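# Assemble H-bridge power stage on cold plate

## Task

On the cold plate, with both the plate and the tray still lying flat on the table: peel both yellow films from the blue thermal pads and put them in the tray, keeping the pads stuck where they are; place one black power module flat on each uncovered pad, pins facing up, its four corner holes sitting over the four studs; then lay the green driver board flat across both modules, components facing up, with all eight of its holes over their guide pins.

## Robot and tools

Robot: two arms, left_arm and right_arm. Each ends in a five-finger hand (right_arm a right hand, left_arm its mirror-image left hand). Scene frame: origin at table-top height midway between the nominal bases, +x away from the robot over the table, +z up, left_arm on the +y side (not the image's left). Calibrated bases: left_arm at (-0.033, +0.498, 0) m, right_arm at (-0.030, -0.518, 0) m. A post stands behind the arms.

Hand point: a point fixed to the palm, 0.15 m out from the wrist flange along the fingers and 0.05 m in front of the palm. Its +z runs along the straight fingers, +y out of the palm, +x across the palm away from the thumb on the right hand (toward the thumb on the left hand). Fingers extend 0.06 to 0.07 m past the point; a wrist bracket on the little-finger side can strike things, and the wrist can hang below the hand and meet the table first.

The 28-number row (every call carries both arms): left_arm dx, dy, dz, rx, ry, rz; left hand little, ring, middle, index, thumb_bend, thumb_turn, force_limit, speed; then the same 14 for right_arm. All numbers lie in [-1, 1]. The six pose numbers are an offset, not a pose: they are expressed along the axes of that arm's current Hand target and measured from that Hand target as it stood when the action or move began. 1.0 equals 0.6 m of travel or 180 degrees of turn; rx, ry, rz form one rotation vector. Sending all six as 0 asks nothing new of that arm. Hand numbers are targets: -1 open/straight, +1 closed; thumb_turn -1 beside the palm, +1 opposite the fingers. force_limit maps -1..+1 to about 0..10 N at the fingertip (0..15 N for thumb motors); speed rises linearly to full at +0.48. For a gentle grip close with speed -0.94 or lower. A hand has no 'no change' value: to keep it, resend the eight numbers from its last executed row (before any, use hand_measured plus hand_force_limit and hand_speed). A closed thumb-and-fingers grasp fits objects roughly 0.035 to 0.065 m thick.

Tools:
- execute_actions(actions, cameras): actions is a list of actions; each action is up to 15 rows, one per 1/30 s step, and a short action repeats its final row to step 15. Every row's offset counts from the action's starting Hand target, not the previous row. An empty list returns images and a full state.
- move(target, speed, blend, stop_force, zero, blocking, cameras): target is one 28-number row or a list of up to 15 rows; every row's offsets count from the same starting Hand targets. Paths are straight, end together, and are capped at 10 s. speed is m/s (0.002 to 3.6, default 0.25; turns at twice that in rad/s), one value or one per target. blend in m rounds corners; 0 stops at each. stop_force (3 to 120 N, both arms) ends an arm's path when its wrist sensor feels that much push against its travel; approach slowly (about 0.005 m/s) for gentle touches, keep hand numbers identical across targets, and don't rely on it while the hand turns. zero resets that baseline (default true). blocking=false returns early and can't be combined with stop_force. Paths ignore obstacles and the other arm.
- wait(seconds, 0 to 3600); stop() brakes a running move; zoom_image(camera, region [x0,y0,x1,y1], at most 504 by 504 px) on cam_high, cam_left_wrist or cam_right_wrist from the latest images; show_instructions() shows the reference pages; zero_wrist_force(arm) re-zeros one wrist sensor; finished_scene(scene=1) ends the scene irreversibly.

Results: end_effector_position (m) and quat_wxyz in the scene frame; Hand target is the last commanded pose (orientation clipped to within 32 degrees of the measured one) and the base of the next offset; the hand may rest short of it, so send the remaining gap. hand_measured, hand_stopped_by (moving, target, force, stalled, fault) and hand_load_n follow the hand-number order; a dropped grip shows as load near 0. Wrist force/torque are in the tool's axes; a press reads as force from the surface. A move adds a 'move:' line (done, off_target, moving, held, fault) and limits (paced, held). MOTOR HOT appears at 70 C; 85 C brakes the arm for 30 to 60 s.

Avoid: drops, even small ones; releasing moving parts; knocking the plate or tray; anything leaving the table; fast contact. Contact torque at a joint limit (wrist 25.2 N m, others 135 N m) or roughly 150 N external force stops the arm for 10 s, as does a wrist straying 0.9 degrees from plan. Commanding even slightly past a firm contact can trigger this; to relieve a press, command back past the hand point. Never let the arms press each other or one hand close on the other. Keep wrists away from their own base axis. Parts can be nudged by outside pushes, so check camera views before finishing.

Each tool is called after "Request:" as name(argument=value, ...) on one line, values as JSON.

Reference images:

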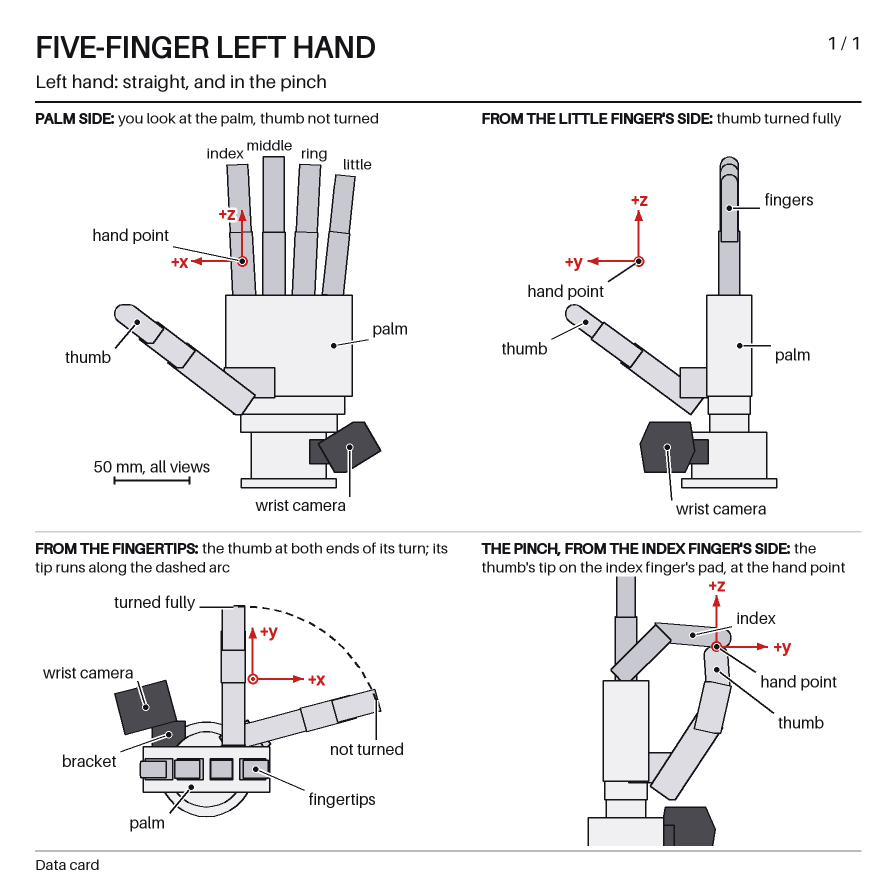

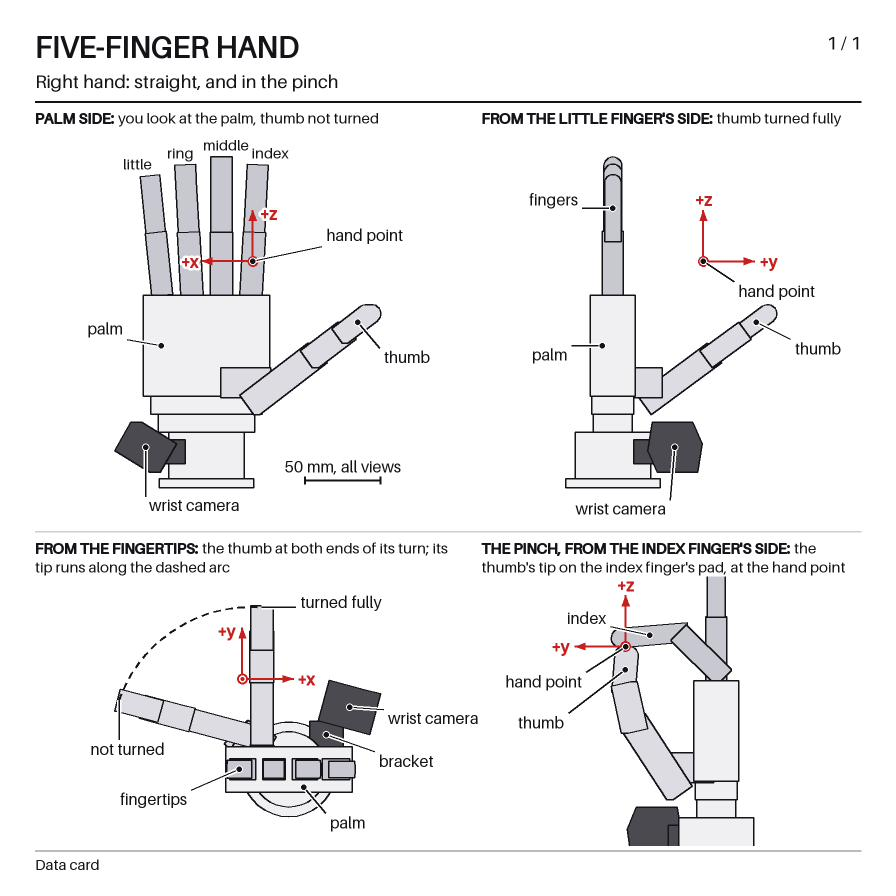

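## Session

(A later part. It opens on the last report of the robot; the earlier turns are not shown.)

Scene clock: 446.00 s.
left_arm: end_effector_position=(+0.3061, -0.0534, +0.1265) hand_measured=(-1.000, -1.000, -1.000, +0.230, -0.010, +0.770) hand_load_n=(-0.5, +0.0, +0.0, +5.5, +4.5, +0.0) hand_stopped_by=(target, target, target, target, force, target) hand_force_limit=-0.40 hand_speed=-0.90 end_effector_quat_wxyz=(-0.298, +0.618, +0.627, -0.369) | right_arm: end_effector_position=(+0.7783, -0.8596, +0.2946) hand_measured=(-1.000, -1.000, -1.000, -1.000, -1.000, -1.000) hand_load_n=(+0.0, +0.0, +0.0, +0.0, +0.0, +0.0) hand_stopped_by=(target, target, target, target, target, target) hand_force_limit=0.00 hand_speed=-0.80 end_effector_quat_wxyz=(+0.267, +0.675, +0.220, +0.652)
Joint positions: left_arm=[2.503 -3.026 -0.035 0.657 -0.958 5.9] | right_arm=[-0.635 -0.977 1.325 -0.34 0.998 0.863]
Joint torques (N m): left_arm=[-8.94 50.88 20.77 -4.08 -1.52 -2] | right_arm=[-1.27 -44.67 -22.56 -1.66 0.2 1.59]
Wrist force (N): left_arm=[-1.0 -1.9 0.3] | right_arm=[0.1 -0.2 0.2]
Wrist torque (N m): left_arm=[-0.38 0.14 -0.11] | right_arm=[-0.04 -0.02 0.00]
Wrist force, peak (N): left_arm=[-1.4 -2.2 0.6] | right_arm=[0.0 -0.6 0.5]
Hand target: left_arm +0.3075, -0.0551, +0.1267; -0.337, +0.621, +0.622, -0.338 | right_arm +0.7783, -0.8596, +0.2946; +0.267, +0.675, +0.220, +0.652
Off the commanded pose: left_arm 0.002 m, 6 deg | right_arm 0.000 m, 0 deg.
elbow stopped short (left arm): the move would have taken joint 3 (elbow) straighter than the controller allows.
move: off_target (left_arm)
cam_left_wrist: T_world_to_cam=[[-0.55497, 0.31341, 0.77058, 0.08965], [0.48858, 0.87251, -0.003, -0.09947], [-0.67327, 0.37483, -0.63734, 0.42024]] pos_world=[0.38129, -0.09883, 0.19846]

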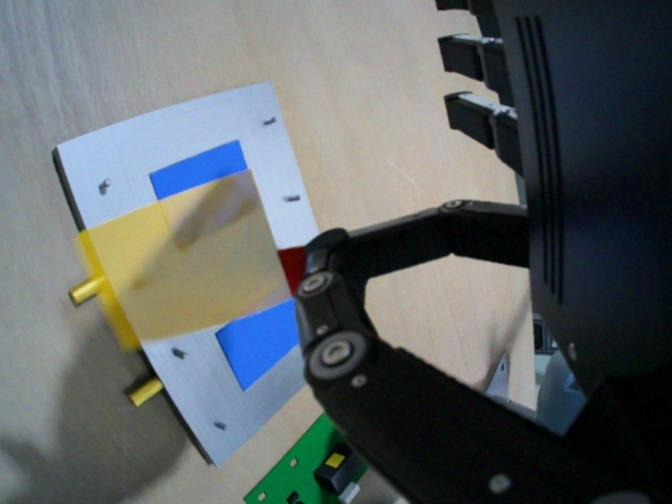

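Request:
move(target=[[0.25,-0.1069,-0.0496,0,0,0,-1,-1,-1,0.23,0.15,0.77,-0.4,-0.9,0,0,0,0,0,0,-1,-1,-1,-1,-1,-1,0,-0.8],[0.7333,-0.1191,-0.0614,0,0,0,-1,-1,-1,0.23,0.15,0.77,-0.4,-0.9,0,0,0,0,0,0,-1,-1,-1,-1,-1,-1,0,-0.8],[0.7333,0.065,0.0183,0,0,0,-1,-1,-1,0.23,0.15,0.77,-0.4,-0.9,0,0,0,0,0,0,-1,-1,-1,-1,-1,-1,0,-0.8]], speed=[0.1,0.15,0.08], blend=[0.03,0.02,0], cameras=["cam_left_wrist","cam_high"])

Scene clock: 463.77 s.
left_arm: end_effector_position=(+0.3193, +0.3849, +0.0881) hand_measured=(-1.000, -1.000, -1.000, +0.230, -0.010, +0.770) hand_load_n=(+0.0, +0.0, +0.0, +5.5, +4.5, +0.0) hand_stopped_by=(target, target, target, target, force, target) hand_force_limit=-0.40 hand_speed=-0.90 end_effector_quat_wxyz=(-0.337, +0.621, +0.622, -0.338) | right_arm: end_effector_position=(+0.7783, -0.8596, +0.2946) hand_measured=(-1.000, -1.000, -1.000, -1.000, -1.000, -1.000) hand_load_n=(+0.0, +0.0, +0.0, +0.0, +0.0, +0.0) hand_stopped_by=(target, target, target, target, target, target) hand_force_limit=0.00 hand_speed=-0.80 end_effector_quat_wxyz=(+0.267, +0.675, +0.220, +0.652)
Joint positions: left_arm=[3.131 -2.362 -1.54 1.336 -1.554 6.273] | right_arm=[-0.635 -0.977 1.325 -0.34 0.998 0.863]
Joint torques (N m): left_arm=[9.76 54.55 4.3 -4.15 -2 2.24] | right_arm=[0.27 -43.96 -23.15 -1.51 0.06 1.59]
Wrist force (N): left_arm=[-1.2 -2.4 1.0] | right_arm=[0.1 -0.3 0.3]
Wrist torque (N m): left_arm=[-0.50 0.27 -0.12] | right_arm=[-0.06 -0.02 0.00]
Wrist force, peak (N): left_arm=[-1.9 -2.3 0.9] | right_arm=[0.2 -0.5 0.5]
Hand target: left_arm +0.3193, +0.3849, +0.0881; -0.337, +0.621, +0.622, -0.338 | right_arm +0.7783, -0.8596, +0.2946; +0.267, +0.675, +0.220, +0.652
Off the commanded pose: left_arm 0.000 m, 0 deg | right_arm 0.000 m, 0 deg.
move: done
cam_left_wrist: T_world_to_cam=[[-0.52849, 0.2813, 0.80098, -0.00946], [0.53963, 0.83967, 0.06116, -0.49782], [-0.65536, 0.46456, -0.59556, 0.19637]] pos_world=[0.39233, 0.32944, 0.15498]
Images, in order (width x height): cam_high 672x504, cam_left_wrist 672x504.

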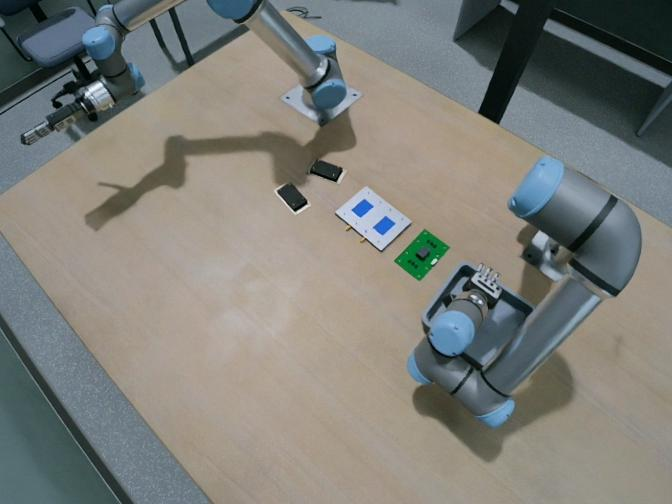

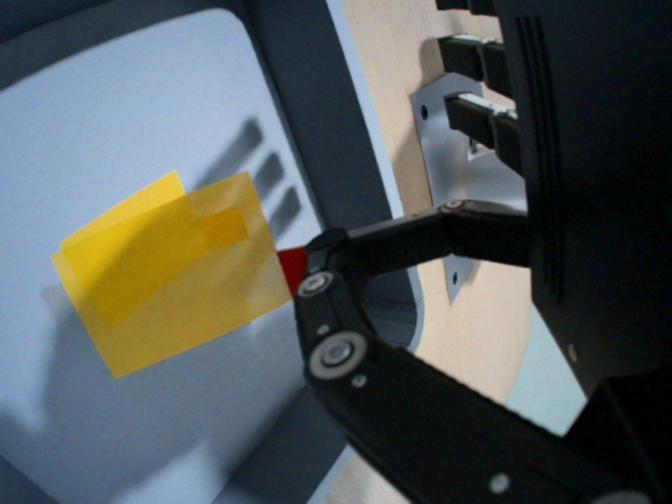

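Request:
move(target=[-0.05,0.0196,0.0127,0,0,0,-1,-1,-1,0.23,0.15,0.77,-0.4,-0.9,0,0,0,0,0,0,-1,-1,-1,-1,-1,-1,0,-0.8], speed=0.05)

Request:
move(target=[[0,0,0,0,0,0,-1,-1,-1,0.1,-0.4,0.77,-0.4,-0.6,0,0,0,0,0,0,-1,-1,-1,-1,-1,-1,0,-0.8],[0,-0.2,-0.13,0,0,0,-1,-1,-1,0.1,-0.4,0.77,-0.4,-0.6,0,0,0,0,0,0,-1,-1,-1,-1,-1,-1,0,-0.8]], speed=0.08, cameras=["cam_left_wrist","cam_high"])

Scene clock: 473.63 s.
left_arm: end_effector_position=(+0.3193, +0.3547, +0.0739) hand_measured=(-1.000, -1.000, -1.000, +0.230, -0.010, +0.770) hand_load_n=(+0.0, +0.0, +0.0, +5.5, +4.0, +0.0) hand_stopped_by=(target, target, target, target, force, target) hand_force_limit=-0.40 hand_speed=-0.90 end_effector_quat_wxyz=(-0.337, +0.621, +0.622, -0.338) end_effector_velocity=(+0.001, +0.003, +0.001) end_effector_angular_velocity=(+0.001, -0.002, -0.001) | right_arm: end_effector_position=(+0.7783, -0.8596, +0.2946) hand_measured=(-1.000, -1.000, -1.000, -1.000, -1.000, -1.000) hand_load_n=(+0.0, +0.5, +0.0, +0.0, +0.0, +0.0) hand_stopped_by=(target, target, target, target, target, target) hand_force_limit=0.00 hand_speed=-0.80 end_effector_quat_wxyz=(+0.267, +0.675, +0.220, +0.652)
Joint positions: left_arm=[3.074 -2.4 -1.51 1.345 -1.507 6.242] | right_arm=[-0.635 -0.977 1.325 -0.34 0.998 0.863]
Joint velocities: left_arm=[0.006 0.003 -0.002 0 -0.006 0.003] | right_arm=[within noise]
Joint torques (N m): left_arm=[10.75 55.57 4.51 -3.42 -2.11 2.4] | right_arm=[0.6 -44.93 -22.98 -1.94 -0.02 1.47]
Wrist force (N): left_arm=[-1.2 -2.2 0.7] | right_arm=[0.2 -0.2 0.2]
Wrist torque (N m): left_arm=[-0.50 0.26 0.00] | right_arm=[-0.04 -0.04 0.01]
Wrist force, peak (N): left_arm=[-1.3 -2.4 0.8] | right_arm=[0.0 -0.5 0.6]
Hand target: left_arm +0.3193, +0.3549, +0.0740; -0.337, +0.621, +0.622, -0.338 | right_arm +0.7783, -0.8596, +0.2946; +0.267, +0.675, +0.220, +0.652
Off the commanded pose: left_arm 0.000 m, 0 deg | right_arm 0.000 m, 0 deg.
move: done

Scene clock: 476.73 s.
left_arm: end_effector_position=(+0.3194, +0.3549, +0.2172) hand_measured=(-1.000, -1.000, -1.000, +0.100, -0.400, +0.770) hand_load_n=(+0.0, +0.0, +0.0, +0.0, +0.0, +0.0) hand_stopped_by=(target, target, target, target, target, target) hand_force_limit=-0.40 hand_speed=-0.60 end_effector_quat_wxyz=(-0.337, +0.621, +0.622, -0.337) | right_arm: end_effector_position=(+0.7783, -0.8596, +0.2946) hand_measured=(-1.000, -1.000, -1.000, -1.000, -1.000, -1.000) hand_load_n=(+0.5, +0.0, +0.0, +0.0, +0.0, +0.0) hand_stopped_by=(target, target, target, target, target, target) hand_force_limit=0.00 hand_speed=-0.80 end_effector_quat_wxyz=(+0.267, +0.675, +0.220, +0.652)
Joint positions: left_arm=[3.075 -2.2 -1.435 1.071 -1.508 6.242] | right_arm=[-0.635 -0.977 1.325 -0.34 0.998 0.863]
Joint torques (N m): left_arm=[10.72 31.89 7.78 -1.74 -1.94 2.27] | right_arm=[0.37 -45.48 -22.66 -1.72 0.13 1.44]
Wrist force (N): left_arm=[-0.7 -2.0 0.9] | right_arm=[0.2 -0.2 0.4]
Wrist torque (N m): left_arm=[-0.46 0.17 -0.03] | right_arm=[-0.05 -0.04 0.01]
Wrist force, peak (N): left_arm=[-1.0 -3.0 0.7] | right_arm=[0.0 -0.3 0.6]
Hand target: left_arm +0.3194, +0.3549, +0.2172; -0.337, +0.621, +0.622, -0.338 | right_arm +0.7783, -0.8596, +0.2946; +0.267, +0.675, +0.220, +0.652
Off the commanded pose: left_arm 0.000 m, 0 deg | right_arm 0.000 m, 0 deg.
move: done
cam_left_wrist: T_world_to_cam=[[-0.52858, 0.28127, 0.80093, -0.10437], [0.53959, 0.8397, 0.06122, -0.48053], [-0.65532, 0.46453, -0.59562, 0.28721]] pos_world=[0.39233, 0.29944, 0.28408]
Images, in order (width x height): cam_high 672x504, cam_left_wrist 672x504.

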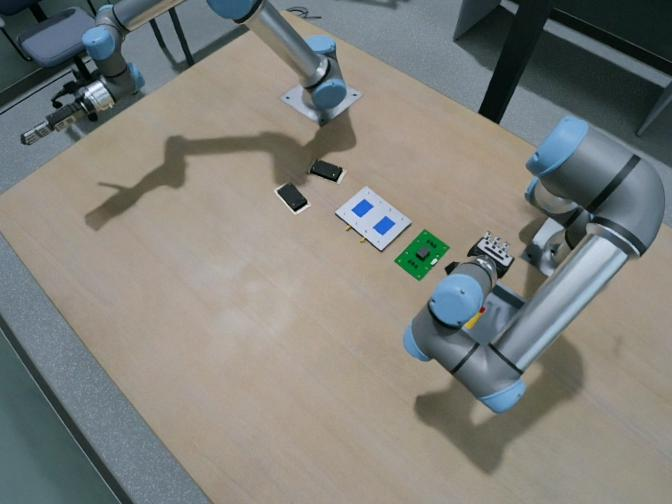

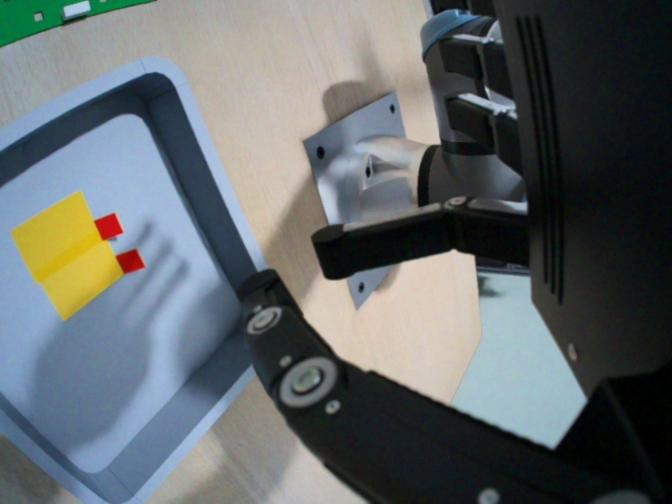

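Request:
zoom_image(camera="cam_high", region=[265, 150, 365, 220])

Request:
zoom_image(camera="cam_high", region=[325, 175, 425, 255])

Request:
zoom_image(camera="cam_high", region=[385, 220, 465, 290])

Scaled by 5.040 from the camera's image (finer frame: 960x720).

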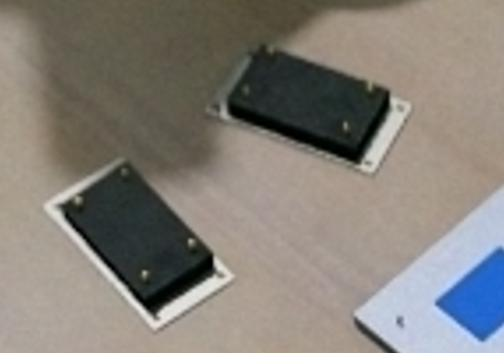

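Scaled by 5.040 from the camera's image (finer frame: 960x720).

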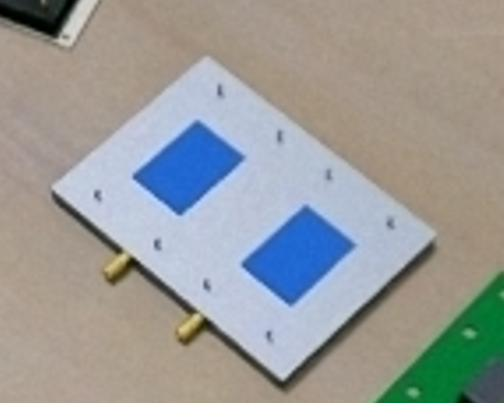

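Scaled by 6.300 from the camera's image (finer frame: 960x720).

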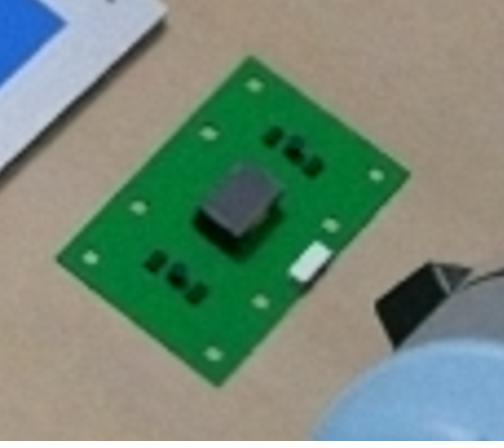

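Request:
move(target=[0,0,0,0,0,0,-1,-1,-1,0.1,-0.4,0.77,-0.4,-0.6,0.576,-0.547,-0.858,-0.0918,-0.264,0.679,-1,-1,-1,-1,-1,1,0,-0.2], speed=0.15, cameras=["all"])

Scene clock: 523.87 s.
left_arm: end_effector_position=(+0.3194, +0.3549, +0.2172) hand_measured=(-1.000, -1.000, -1.000, +0.100, -0.400, +0.770) hand_load_n=(+0.0, +0.0, +0.0, +0.0, +0.0, +0.0) hand_stopped_by=(target, target, target, target, target, target) hand_force_limit=-0.40 hand_speed=-0.60 end_effector_quat_wxyz=(-0.337, +0.621, +0.622, -0.338) | right_arm: end_effector_position=(+0.2998, -0.3495, +0.3498) hand_measured=(-1.000, -1.000, -1.000, -1.000, -1.000, +1.000) hand_load_n=(+0.0, +0.0, +0.5, +0.0, +0.0, +0.0) hand_stopped_by=(target, target, target, target, target, target) hand_force_limit=0.00 hand_speed=-0.20 end_effector_quat_wxyz=(-0.294, +0.643, -0.643, +0.293)
Joint positions: left_arm=[3.075 -2.2 -1.435 1.071 -1.508 6.242] | right_arm=[0.032 -1.899 1.72 0.894 1.586 3.156]
Joint torques (N m): left_arm=[-7.12 32.6 7.59 -2.97 1.99 2.41] | right_arm=[-6.52 -0.37 -28.35 -1.92 0.51 1.58]
Wrist force (N): left_arm=[-0.9 -2.2 0.5] | right_arm=[0.9 0.2 -1.3]
Wrist torque (N m): left_arm=[-0.47 0.19 -0.03] | right_arm=[-0.12 0.00 0.03]
Wrist force, peak (N): left_arm=[-1.0 -2.5 1.1] | right_arm=[1.4 0.3 -1.5]
Hand target: left_arm +0.3194, +0.3549, +0.2172; -0.337, +0.621, +0.622, -0.338 | right_arm +0.2999, -0.3495, +0.3498; -0.294, +0.643, -0.643, +0.293
Off the commanded pose: left_arm 0.000 m, 0 deg | right_arm 0.000 m, 0 deg.
move: done
cam_left_wrist: T_world_to_cam=[[-0.5284, 0.28124, 0.80106, -0.10447], [0.5396, 0.8397, 0.06113, -0.48051], [-0.65546, 0.46456, -0.59545, 0.2872]] pos_world=[0.39233, 0.29944, 0.28408]
cam_right_wrist: T_world_to_cam=[[-0.62087, -0.27036, -0.73582, 0.34635], [-0.54858, 0.82036, 0.16146, 0.39295], [0.55998, 0.50391, -0.65765, 0.35475]] pos_world=[0.23196, -0.40748, 0.42471]

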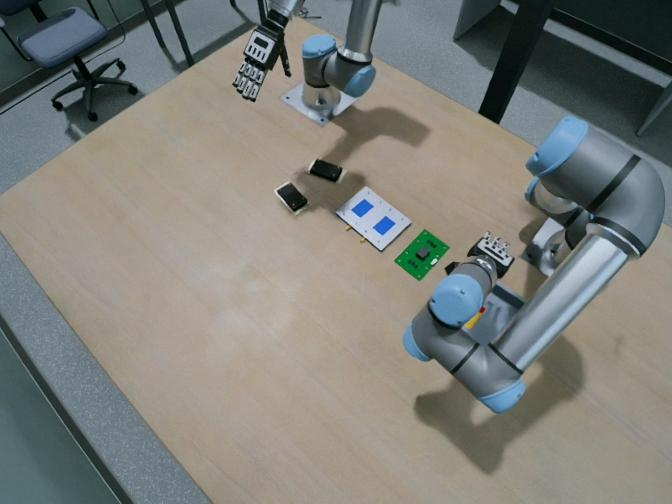

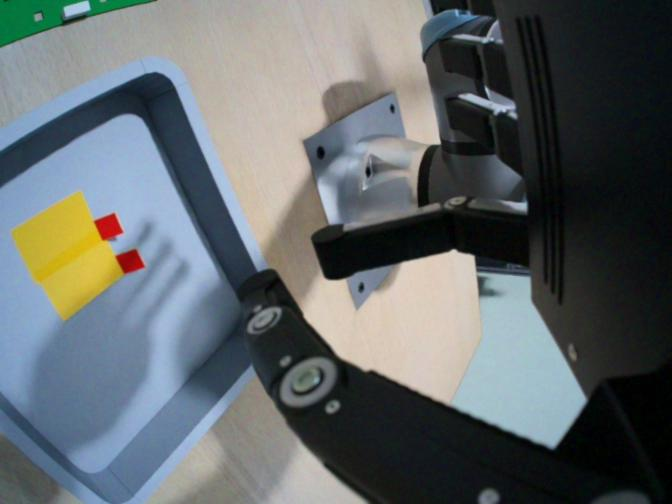

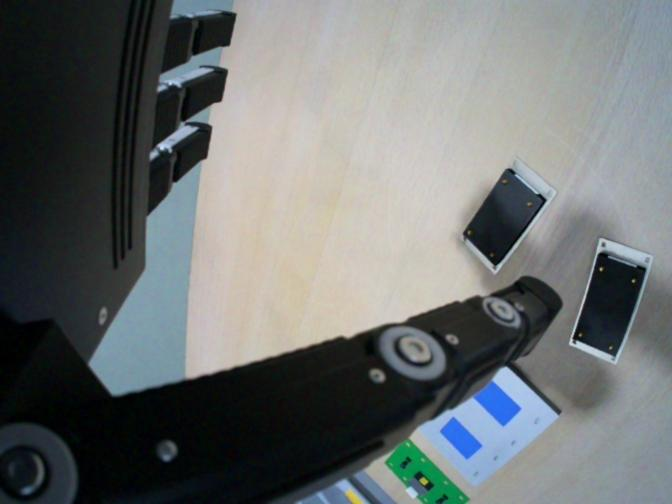

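Request:
zoom_image(camera="cam_right_wrist", region=[430, 130, 670, 370])

Request:
zoom_image(camera="cam_right_wrist", region=[370, 350, 610, 504])

Scaled by 2.100 from the camera's image (finer frame: 960x720).

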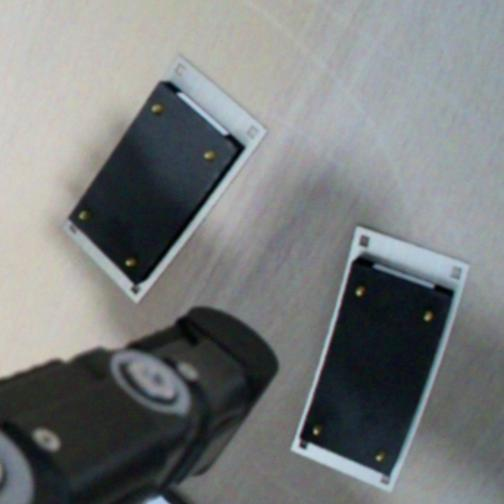

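Scaled by 2.100 from the camera's image (finer frame: 960x720).

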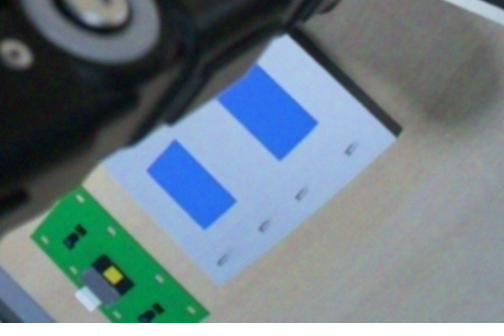

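Request:
move(target=[0,0,0,0,0,0,-1,-1,-1,0.1,-0.4,0.77,-0.4,-0.6,-0.1458,0.2063,0.3472,0,0.0369,0.0321,-1,-1,-0.5,-0.5,-1,1,0,-0.2], speed=0.15, cameras=["cam_right_wrist","cam_high"])

Request:
zoom_image(camera="cam_right_wrist", region=[330, 130, 630, 430])

Scene clock: 553.23 s.
left_arm: end_effector_position=(+0.3194, +0.3549, +0.2172) hand_measured=(-1.000, -1.000, -1.000, +0.100, -0.400, +0.770) hand_load_n=(+0.0, +0.0, +0.0, +0.5, +0.0, +0.0) hand_stopped_by=(target, target, target, target, target, target) hand_force_limit=-0.40 hand_speed=-0.60 end_effector_quat_wxyz=(-0.337, +0.621, +0.622, -0.338) | right_arm: end_effector_position=(+0.3760, -0.2617, +0.1200) hand_measured=(-1.000, -1.000, -0.500, -0.500, -1.000, +1.000) hand_load_n=(+0.0, +0.0, +0.0, +0.0, +0.0, -0.5) hand_stopped_by=(target, target, target, target, target, target) hand_force_limit=0.00 hand_speed=-0.20 end_effector_quat_wxyz=(+0.271, -0.592, +0.691, -0.315)
Joint positions: left_arm=[3.075 -2.2 -1.435 1.071 -1.508 6.242] | right_arm=[0.4 -1.443 1.933 0.302 1.97 3.518]
Joint torques (N m): left_arm=[-5.77 32.27 8.28 -1.78 1.72 2.33] | right_arm=[-5.93 -16.14 -21.16 1.14 -0.25 -0.73]
Wrist force (N): left_arm=[-0.7 -2.1 1.0] | right_arm=[0.7 0.0 -1.2]
Wrist torque (N m): left_arm=[-0.48 0.18 -0.03] | right_arm=[-0.11 0.01 0.00]
Wrist force, peak (N): left_arm=[-1.1 -2.5 1.2] | right_arm=[1.6 -0.3 -2.2]
Hand target: left_arm +0.3194, +0.3549, +0.2172; -0.337, +0.621, +0.622, -0.338 | right_arm +0.3760, -0.2617, +0.1199; +0.270, -0.592, +0.691, -0.315
Off the commanded pose: left_arm 0.000 m, 0 deg | right_arm 0.000 m, 0 deg.
move: done
cam_right_wrist: T_world_to_cam=[[-0.65496, -0.17192, -0.73584, 0.28684], [-0.41656, 0.8946, 0.16176, 0.36954], [0.63048, 0.41247, -0.65755, 0.06632]] pos_world=[0.29999, -0.30863, 0.19491]
Images, in order (width x height): cam_high 672x504, cam_right_wrist 672x504.

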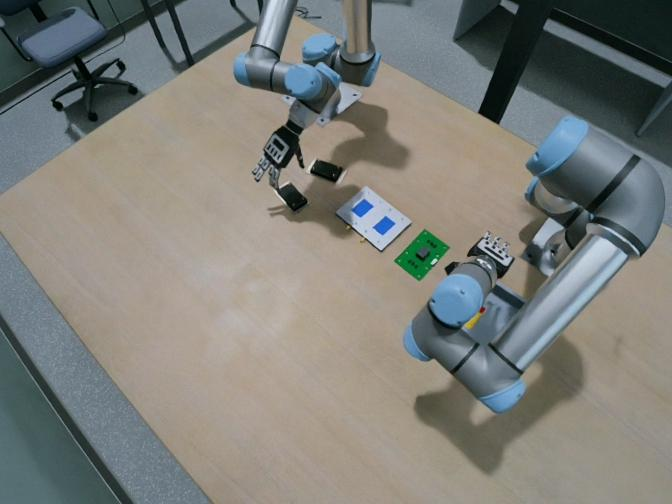

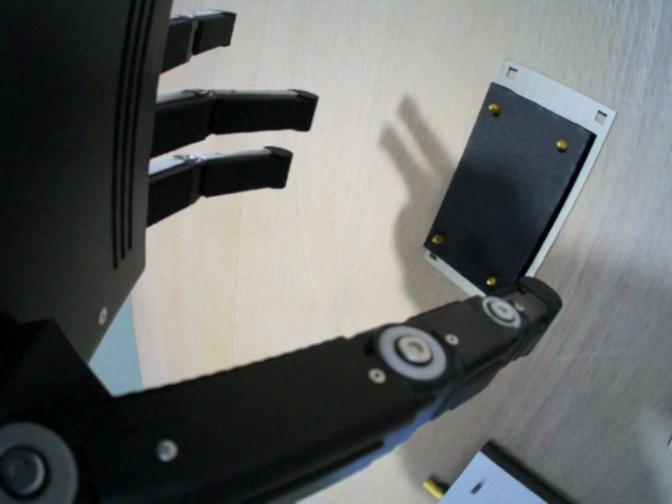

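Scaled by 1.680 from the camera's image (finer frame: 960x720).

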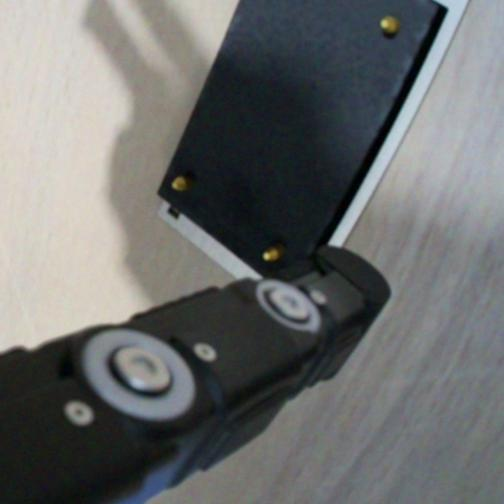

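Request:
move(target=[0,0,0,0,0,0,-1,-1,-1,0.1,-0.4,0.77,-0.4,-0.6,-0.0067,0.1208,0.105,0,0.003,0.0026,-1,-1,-0.5,-0.5,-1,1,0,-0.2], speed=0.06, stop_force=6, cameras=["cam_right_wrist"])

Request:
zoom_image(camera="cam_right_wrist", region=[200, 30, 600, 430])

Scene clock: 584.37 s.
left_arm: end_effector_position=(+0.3194, +0.3549, +0.2172) hand_measured=(-1.000, -1.000, -1.000, +0.100, -0.400, +0.770) hand_load_n=(+0.0, +0.0, +0.0, +0.0, +0.0, +0.0) hand_stopped_by=(target, target, target, target, target, target) hand_force_limit=-0.40 hand_speed=-0.60 end_effector_quat_wxyz=(-0.337, +0.621, +0.622, -0.338) | right_arm: end_effector_position=(+0.3766, -0.2577, +0.0246) hand_measured=(-1.000, -1.000, -0.500, -0.500, -1.000, +1.000) hand_load_n=(-0.5, +0.0, +0.0, +0.0, +0.0, +0.0) hand_stopped_by=(target, target, target, target, target, target) hand_force_limit=0.00 hand_speed=-0.20 end_effector_quat_wxyz=(+0.268, -0.588, +0.695, -0.316)
Joint positions: left_arm=[3.075 -2.2 -1.435 1.071 -1.508 6.242] | right_arm=[0.415 -1.288 2.038 0.051 1.99 3.541]
Joint torques (N m): left_arm=[-4.02 34.48 7.54 -1.61 1.39 1.85] | right_arm=[-7.75 -18.54 -22.2 -1.83 -1.11 -1.49]
Wrist force (N): left_arm=[-1.0 -2.3 0.5] | right_arm=[1.7 -0.8 -2.7]
Wrist torque (N m): left_arm=[-0.48 0.21 -0.03] | right_arm=[-0.01 0.04 -0.07]
Wrist force, peak (N): left_arm=[-0.8 -2.6 0.9] | right_arm=[3.4 -23.9 -30.6]
Hand target: left_arm +0.3194, +0.3549, +0.2172; -0.337, +0.621, +0.622, -0.338 | right_arm +0.3766, -0.2577, +0.0246; +0.268, -0.588, +0.695, -0.316 (not the last commanded pose)
Off the commanded pose: left_arm 0.000 m, 0 deg | right_arm 0.001 m, 0 deg.
move: contact (right_arm)
cam_right_wrist: T_world_to_cam=[[-0.65717, -0.16362, -0.73577, 0.22074], [-0.40516, 0.89982, 0.16179, 0.37869], [0.63558, 0.40443, -0.65763, -0.00249]] pos_world=[0.30008, -0.30363, 0.09951]

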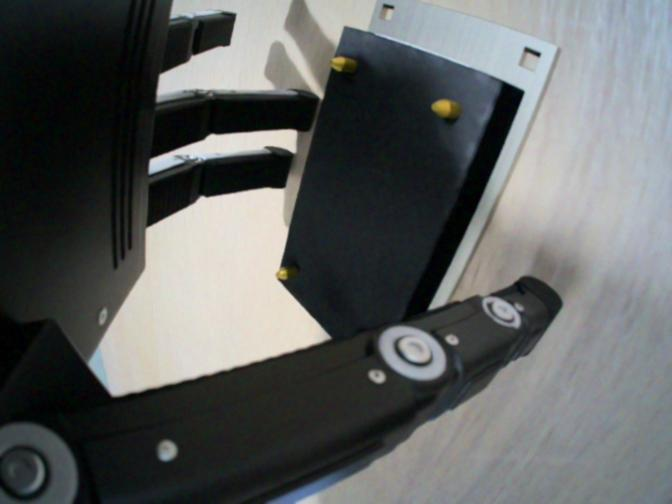

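Scaled by 1.260 from the camera's image (finer frame: 960x720).

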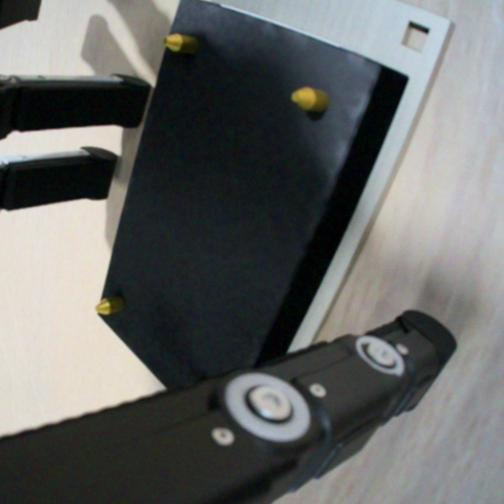

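Request:
move(target=[0,0,0,0,0,0,-1,-1,-1,0.1,-0.4,0.77,-0.4,-0.6,0,-0.0378,-0.0328,0.0333,0,0,-1,-1,-0.5,-0.5,-0.8,1,0,-0.2], speed=0.06, cameras=["cam_right_wrist"])

Request:
zoom_image(camera="cam_right_wrist", region=[250, 20, 650, 420])

Scene clock: 614.97 s.
left_arm: end_effector_position=(+0.3194, +0.3549, +0.2172) hand_measured=(-1.000, -1.000, -1.000, +0.100, -0.400, +0.770) hand_load_n=(+0.0, +0.0, +0.0, +0.0, +0.0, +0.0) hand_stopped_by=(target, target, target, target, target, target) hand_force_limit=-0.40 hand_speed=-0.60 end_effector_quat_wxyz=(-0.337, +0.621, +0.622, -0.338) | right_arm: end_effector_position=(+0.3766, -0.2577, +0.0547) hand_measured=(-1.000, -1.000, -0.500, -0.500, -0.800, +1.000) hand_load_n=(+0.0, +0.0, +0.0, +0.0, +0.0, +0.0) hand_stopped_by=(target, target, target, target, target, target) hand_force_limit=0.00 hand_speed=-0.20 end_effector_quat_wxyz=(+0.299, -0.573, +0.677, -0.352) end_effector_velocity=(-0.001, +0.000, -0.003) end_effector_angular_velocity=(+0.000, +0.011, +0.001)
Joint positions: left_arm=[3.075 -2.2 -1.435 1.071 -1.508 6.242] | right_arm=[0.451 -1.363 2.071 -0.003 2.056 3.52]
Joint velocities: left_arm=[within noise] | right_arm=[-0.003 0.006 -0.001 0.005 -0.006 0.001]
Joint torques (N m): left_arm=[-2.9 36.17 7.89 -1.78 1.09 1.54] | right_arm=[-7.14 -16.19 -23.29 3 -0.69 1.38]
Wrist force (N): left_arm=[-0.8 -2.0 1.1] | right_arm=[0.4 0.5 -1.0]
Wrist torque (N m): left_arm=[-0.46 0.19 -0.04] | right_arm=[-0.02 0.05 0.06]
Wrist force, peak (N): left_arm=[-0.6 -2.8 0.8] | right_arm=[1.7 -0.8 -2.9]
Hand target: left_arm +0.3194, +0.3549, +0.2172; -0.337, +0.621, +0.622, -0.338 | right_arm +0.3766, -0.2577, +0.0546; +0.299, -0.573, +0.677, -0.352
Off the commanded pose: left_arm 0.000 m, 0 deg | right_arm 0.000 m, 0 deg.
move: done
cam_right_wrist: T_world_to_cam=[[-0.57778, -0.17704, -0.79676, 0.21284], [-0.41901, 0.90207, 0.10342, 0.38285], [0.70043, 0.3936, -0.59538, -0.01328]] pos_world=[0.29269, -0.30245, 0.12209]

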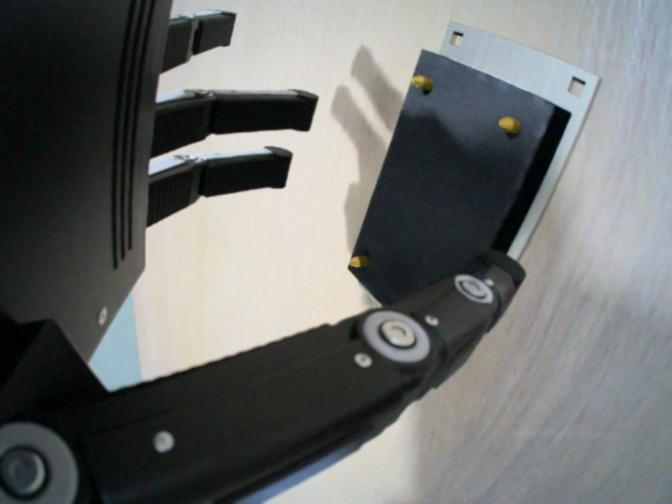

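Scaled by 1.260 from the camera's image (finer frame: 960x720).

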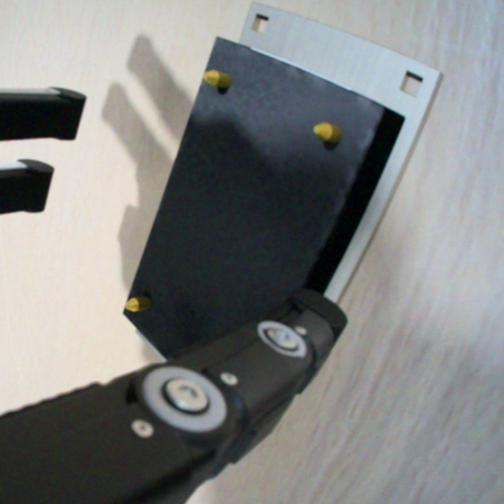

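Request:
move(target=[0,0,0,0,0,0,-1,-1,-1,0.1,-0.4,0.77,-0.4,-0.6,0,0.0404,0.0283,0,0,0,-1,-1,-0.5,-0.5,-0.8,1,0,-0.2], speed=0.03, stop_force=5, cameras=["cam_right_wrist"])

Scene clock: 641.53 s.
left_arm: end_effector_position=(+0.3194, +0.3549, +0.2172) hand_measured=(-1.000, -1.000, -1.000, +0.100, -0.400, +0.770) hand_load_n=(+0.0, +0.0, +0.0, +0.0, +0.0, +0.0) hand_stopped_by=(target, target, target, target, target, target) hand_force_limit=-0.40 hand_speed=-0.60 end_effector_quat_wxyz=(-0.337, +0.621, +0.622, -0.338) | right_arm: end_effector_position=(+0.3767, -0.2577, +0.0250) hand_measured=(-1.000, -1.000, -0.500, -0.500, -0.800, +1.000) hand_load_n=(+0.0, +0.0, +0.0, +0.0, +0.0, +0.0) hand_stopped_by=(target, target, target, target, target, target) hand_force_limit=0.00 hand_speed=-0.20 end_effector_quat_wxyz=(+0.299, -0.573, +0.677, -0.352)
Joint positions: left_arm=[3.075 -2.2 -1.435 1.071 -1.508 6.242] | right_arm=[0.451 -1.308 2.1 -0.087 2.056 3.521]
Joint torques (N m): left_arm=[-1.9 36.08 8.62 -1.74 1.06 1.34] | right_arm=[7.39 -30.97 -21.29 3.33 1.65 0.14]
Wrist force (N): left_arm=[-0.7 -2.1 0.9] | right_arm=[0.4 0.3 -1.2]
Wrist torque (N m): left_arm=[-0.47 0.18 -0.02] | right_arm=[-0.02 0.05 0.00]
Wrist force, peak (N): left_arm=[-1.1 -2.5 1.1] | right_arm=[0.6 0.6 -1.5]
Hand target: left_arm +0.3194, +0.3549, +0.2172; -0.337, +0.621, +0.622, -0.338 | right_arm +0.3767, -0.2577, +0.0250; +0.299, -0.573, +0.677, -0.352
Off the commanded pose: left_arm 0.000 m, 0 deg | right_arm 0.000 m, 0 deg.
move: done
cam_right_wrist: T_world_to_cam=[[-0.57804, -0.17678, -0.79663, 0.18946], [-0.41877, 0.90216, 0.10366, 0.38588], [0.70036, 0.39352, -0.59551, -0.03096]] pos_world=[0.29279, -0.30245, 0.09249]

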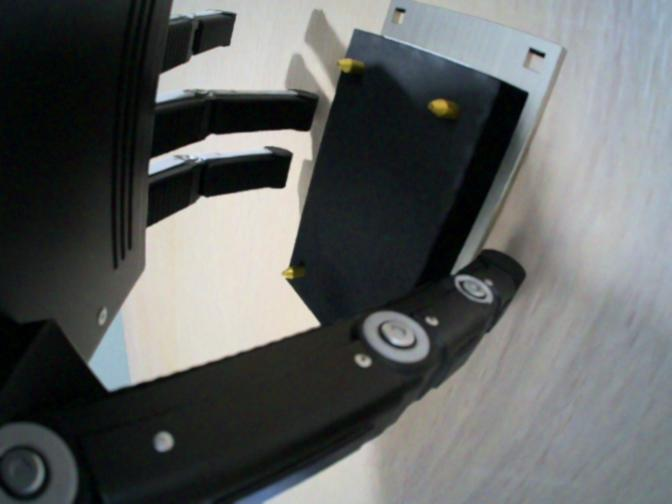

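Request:
move(target=[0,0,0,0,0,0,-1,-1,-1,0.1,-0.4,0.77,-0.4,-0.6,0,0,0,0,0,0,-1,-1,-0.3,-0.3,-0.57,1,-0.5,-0.7], cameras=["cam_right_wrist"])

Request:
zoom_image(camera="cam_right_wrist", region=[200, 20, 600, 420])

Scene clock: 649.97 s.
left_arm: end_effector_position=(+0.3194, +0.3549, +0.2172) hand_measured=(-1.000, -1.000, -1.000, +0.100, -0.400, +0.770) hand_load_n=(+0.0, +0.0, +0.0, +0.0, +0.0, +0.0) hand_stopped_by=(target, target, target, target, target, target) hand_force_limit=-0.40 hand_speed=-0.60 end_effector_quat_wxyz=(-0.337, +0.621, +0.622, -0.338) | right_arm: end_effector_position=(+0.3767, -0.2577, +0.0250) hand_measured=(-1.000, -1.000, -0.300, -0.300, -0.572, +1.000) hand_load_n=(+0.0, +0.0, +0.0, +0.0, +2.0, +0.5) hand_stopped_by=(target, target, target, target, target, target) hand_force_limit=-0.50 hand_speed=-0.70 end_effector_quat_wxyz=(+0.299, -0.573, +0.677, -0.352)
Joint positions: left_arm=[3.075 -2.2 -1.435 1.071 -1.508 6.242] | right_arm=[0.451 -1.308 2.1 -0.087 2.056 3.521]
Joint torques (N m): left_arm=[-1.68 35.67 8.44 -1.86 1.03 1.05] | right_arm=[7.27 -30.79 -21.46 2.32 1.19 -1.14]
Wrist force (N): left_arm=[-0.8 -2.2 0.9] | right_arm=[0.3 1.7 -1.9]
Wrist torque (N m): left_arm=[-0.49 0.20 -0.03] | right_arm=[0.01 0.06 0.02]
Wrist force, peak (N): left_arm=[-0.8 -2.7 0.5] | right_arm=[0.2 2.3 -2.2]
Hand target: left_arm +0.3194, +0.3549, +0.2172; -0.337, +0.621, +0.622, -0.338 | right_arm +0.3767, -0.2577, +0.0250; +0.299, -0.573, +0.677, -0.352
Off the commanded pose: left_arm 0.000 m, 0 deg | right_arm 0.000 m, 0 deg.
move: done
cam_right_wrist: T_world_to_cam=[[-0.57804, -0.17678, -0.79663, 0.18946], [-0.41877, 0.90216, 0.10366, 0.38588], [0.70036, 0.39352, -0.59551, -0.03096]] pos_world=[0.29279, -0.30245, 0.09249]

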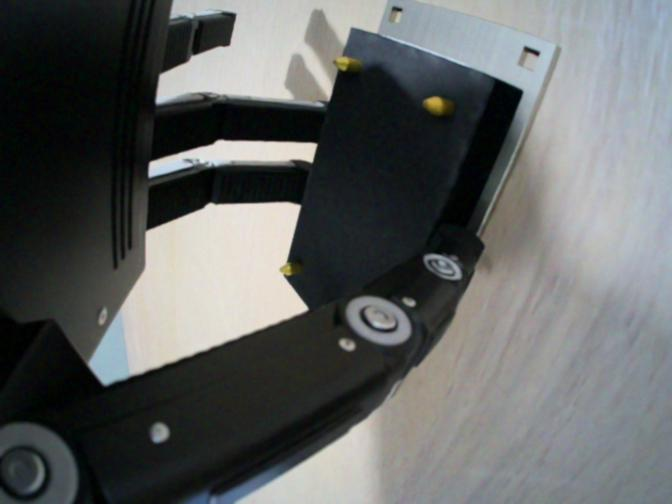

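Scaled by 1.260 from the camera's image (finer frame: 960x720).

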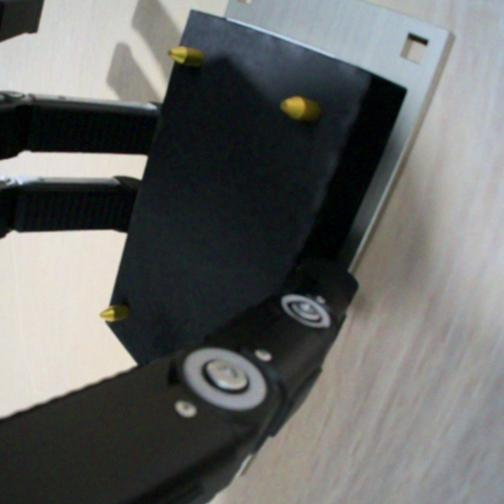

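Request:
move(target=[0,0,0,0,0,0,-1,-1,-1,0.1,-0.4,0.77,-0.4,-0.6,0,0,0,0,0,0,-1,-1,0.1,0.1,-0.572,1,-0.2,-0.9], cameras=["cam_right_wrist"])

Request:
zoom_image(camera="cam_right_wrist", region=[200, 20, 600, 420])

Scene clock: 654.93 s.
left_arm: end_effector_position=(+0.3194, +0.3549, +0.2172) hand_measured=(-1.000, -1.000, -1.000, +0.100, -0.400, +0.770) hand_load_n=(+0.0, +0.0, +0.0, +0.0, +0.0, +0.0) hand_stopped_by=(target, target, target, target, target, target) hand_force_limit=-0.40 hand_speed=-0.60 end_effector_quat_wxyz=(-0.337, +0.621, +0.622, -0.338) | right_arm: end_effector_position=(+0.3767, -0.2577, +0.0250) hand_measured=(-1.000, -1.000, -0.246, -0.228, -0.572, +1.000) hand_load_n=(+0.0, +0.0, +4.0, +5.5, +2.5, +0.0) hand_stopped_by=(target, target, force, force, target, target) hand_force_limit=-0.20 hand_speed=-0.90 end_effector_quat_wxyz=(+0.299, -0.573, +0.677, -0.352)
Joint positions: left_arm=[3.075 -2.2 -1.435 1.071 -1.508 6.242] | right_arm=[0.451 -1.308 2.1 -0.087 2.056 3.521]
Joint torques (N m): left_arm=[-1.47 36.9 8.83 -1.68 1.01 1.19] | right_arm=[5.42 -28.17 -20.64 2.03 0.5 -1.25]
Wrist force (N): left_arm=[-0.7 -2.3 0.8] | right_arm=[0.1 -4.4 -0.2]
Wrist torque (N m): left_arm=[-0.50 0.18 -0.01] | right_arm=[-0.32 0.06 -0.10]
Wrist force, peak (N): left_arm=[-1.1 -2.5 0.7] | right_arm=[0.1 -4.7 -0.1]
Hand target: left_arm +0.3194, +0.3549, +0.2172; -0.337, +0.621, +0.622, -0.338 | right_arm +0.3767, -0.2577, +0.0250; +0.299, -0.573, +0.677, -0.352
Off the commanded pose: left_arm 0.000 m, 0 deg | right_arm 0.000 m, 0 deg.
move: done
cam_right_wrist: T_world_to_cam=[[-0.57804, -0.17678, -0.79663, 0.18946], [-0.41877, 0.90216, 0.10366, 0.38588], [0.70036, 0.39352, -0.59551, -0.03096]] pos_world=[0.29279, -0.30245, 0.09249]

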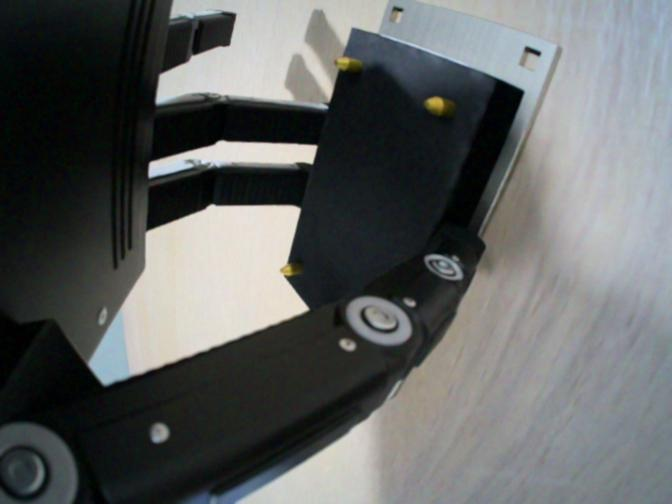

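Scaled by 1.260 from the camera's image (finer frame: 960x720).

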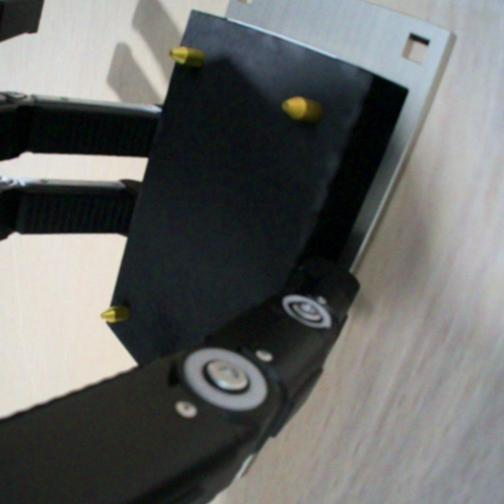

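Request:
move(target=[0,0,0,0,0,0,-1,-1,-1,0.1,-0.4,0.77,-0.4,-0.6,0,0,0,0,0,0,-1,-1,0.15,0.15,-0.5,1,0.4,-0.9])

Request:
move(target=[0,0,0,0,0,0,-1,-1,-1,0.1,-0.4,0.77,-0.4,-0.6,0,-0.0204,-0.0143,0,0,0,-1,-1,0.15,0.15,-0.5,1,0.4,-0.9], speed=0.03, cameras=["cam_right_wrist","cam_high"])

Request:
zoom_image(camera="cam_right_wrist", region=[200, 20, 600, 420])

Scene clock: 667.60 s.
left_arm: end_effector_position=(+0.3194, +0.3549, +0.2172) hand_measured=(-1.000, -1.000, -1.000, +0.100, -0.400, +0.770) hand_load_n=(+0.0, +0.0, +0.0, +0.0, +0.0, +0.0) hand_stopped_by=(target, target, target, target, target, target) hand_force_limit=-0.40 hand_speed=-0.60 end_effector_quat_wxyz=(-0.337, +0.621, +0.622, -0.338) | right_arm: end_effector_position=(+0.3767, -0.2577, +0.0250) hand_measured=(-1.000, -1.000, -0.220, -0.210, -0.522, +1.000) hand_load_n=(+0.0, +0.0, +8.5, +7.5, +10.0, +0.0) hand_stopped_by=(target, target, force, force, force, target) hand_force_limit=0.40 hand_speed=-0.90 end_effector_quat_wxyz=(+0.299, -0.573, +0.677, -0.352)
Joint positions: left_arm=[3.075 -2.2 -1.435 1.071 -1.508 6.242] | right_arm=[0.451 -1.308 2.1 -0.087 2.056 3.521]
Joint torques (N m): left_arm=[-1.21 37.64 8.49 -1.87 0.84 1.04] | right_arm=[7.61 -16.9 -7.84 1.09 -0.9 -1.23]
Wrist force (N): left_arm=[-0.8 -2.0 0.6] | right_arm=[0.4 -4.0 -3.4]
Wrist torque (N m): left_arm=[-0.44 0.19 -0.04] | right_arm=[-0.06 0.11 -0.11]
Wrist force, peak (N): left_arm=[-1.1 -2.5 0.8] | right_arm=[0.3 -8.0 -1.3]
Hand target: left_arm +0.3194, +0.3549, +0.2172; -0.337, +0.621, +0.622, -0.338 | right_arm +0.3767, -0.2577, +0.0250; +0.299, -0.573, +0.677, -0.352
Off the commanded pose: left_arm 0.000 m, 0 deg | right_arm 0.000 m, 0 deg.
move: done

Scene clock: 668.40 s.
left_arm: end_effector_position=(+0.3194, +0.3549, +0.2172) hand_measured=(-1.000, -1.000, -1.000, +0.100, -0.400, +0.770) hand_load_n=(+0.0, +0.0, +0.0, +0.0, +0.0, +0.0) hand_stopped_by=(target, target, target, target, target, target) hand_force_limit=-0.40 hand_speed=-0.60 end_effector_quat_wxyz=(-0.337, +0.621, +0.622, -0.338) | right_arm: end_effector_position=(+0.3767, -0.2577, +0.0401) hand_measured=(-1.000, -1.000, -0.220, -0.210, -0.522, +1.000) hand_load_n=(+0.0, +0.0, +6.5, +7.0, +10.5, +0.0) hand_stopped_by=(target, target, force, force, force, target) hand_force_limit=0.40 hand_speed=-0.90 end_effector_quat_wxyz=(+0.299, -0.573, +0.677, -0.352) end_effector_velocity=(+0.001, +0.000, +0.000) end_effector_angular_velocity=(+0.001, -0.003, +0.000)
Joint positions: left_arm=[3.075 -2.2 -1.435 1.071 -1.508 6.242] | right_arm=[0.451 -1.336 2.086 -0.044 2.056 3.521]
Joint velocities: left_arm=[within noise] | right_arm=[0 0.001 0.001 -0.005 0 0]
Joint torques (N m): left_arm=[-0.38 37.73 8.15 -1.81 0.78 1.07] | right_arm=[0.82 -18.21 -8.25 -2.17 -0.64 -0.94]
Wrist force (N): left_arm=[-1.0 -2.1 0.5] | right_arm=[0.6 2.9 0.6]
Wrist torque (N m): left_arm=[-0.46 0.21 -0.03] | right_arm=[-0.09 -0.01 0.05]
Wrist force, peak (N): left_arm=[-1.0 -2.3 0.8] | right_arm=[0.2 -4.1 -3.5]
Hand target: left_arm +0.3194, +0.3549, +0.2172; -0.337, +0.621, +0.622, -0.338 | right_arm +0.3766, -0.2577, +0.0400; +0.299, -0.573, +0.677, -0.352
Off the commanded pose: left_arm 0.000 m, 0 deg | right_arm 0.000 m, 0 deg.
move: done
cam_right_wrist: T_world_to_cam=[[-0.57803, -0.17677, -0.79664, 0.20141], [-0.41883, 0.90212, 0.10372, 0.38433], [0.70033, 0.39361, -0.59549, -0.022]] pos_world=[0.29279, -0.30245, 0.10749]
Images, in order (width x height): cam_high 672x504, cam_right_wrist 672x504.

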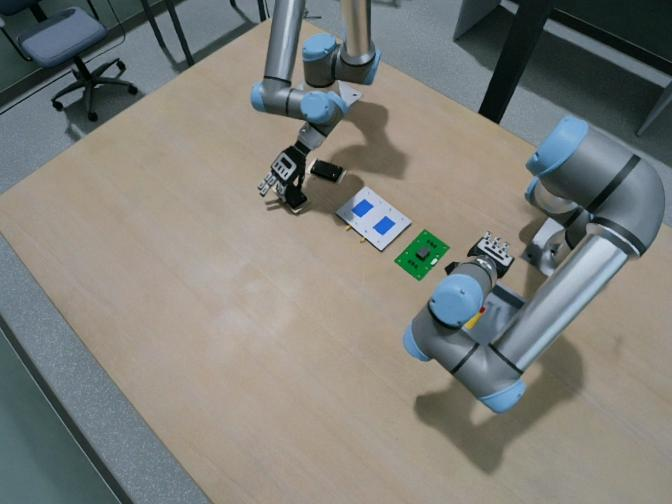

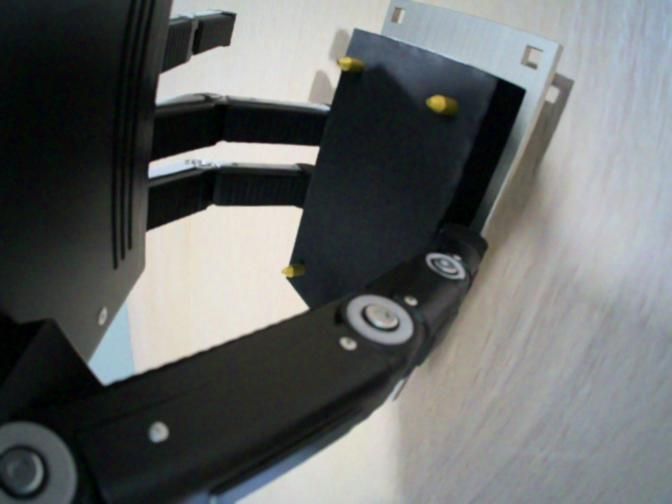

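Scaled by 1.260 from the camera's image (finer frame: 960x720).

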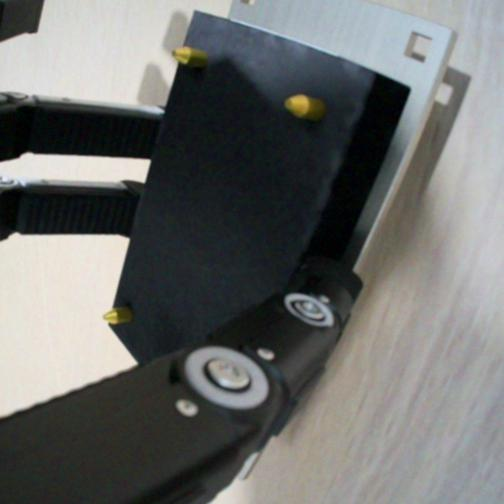

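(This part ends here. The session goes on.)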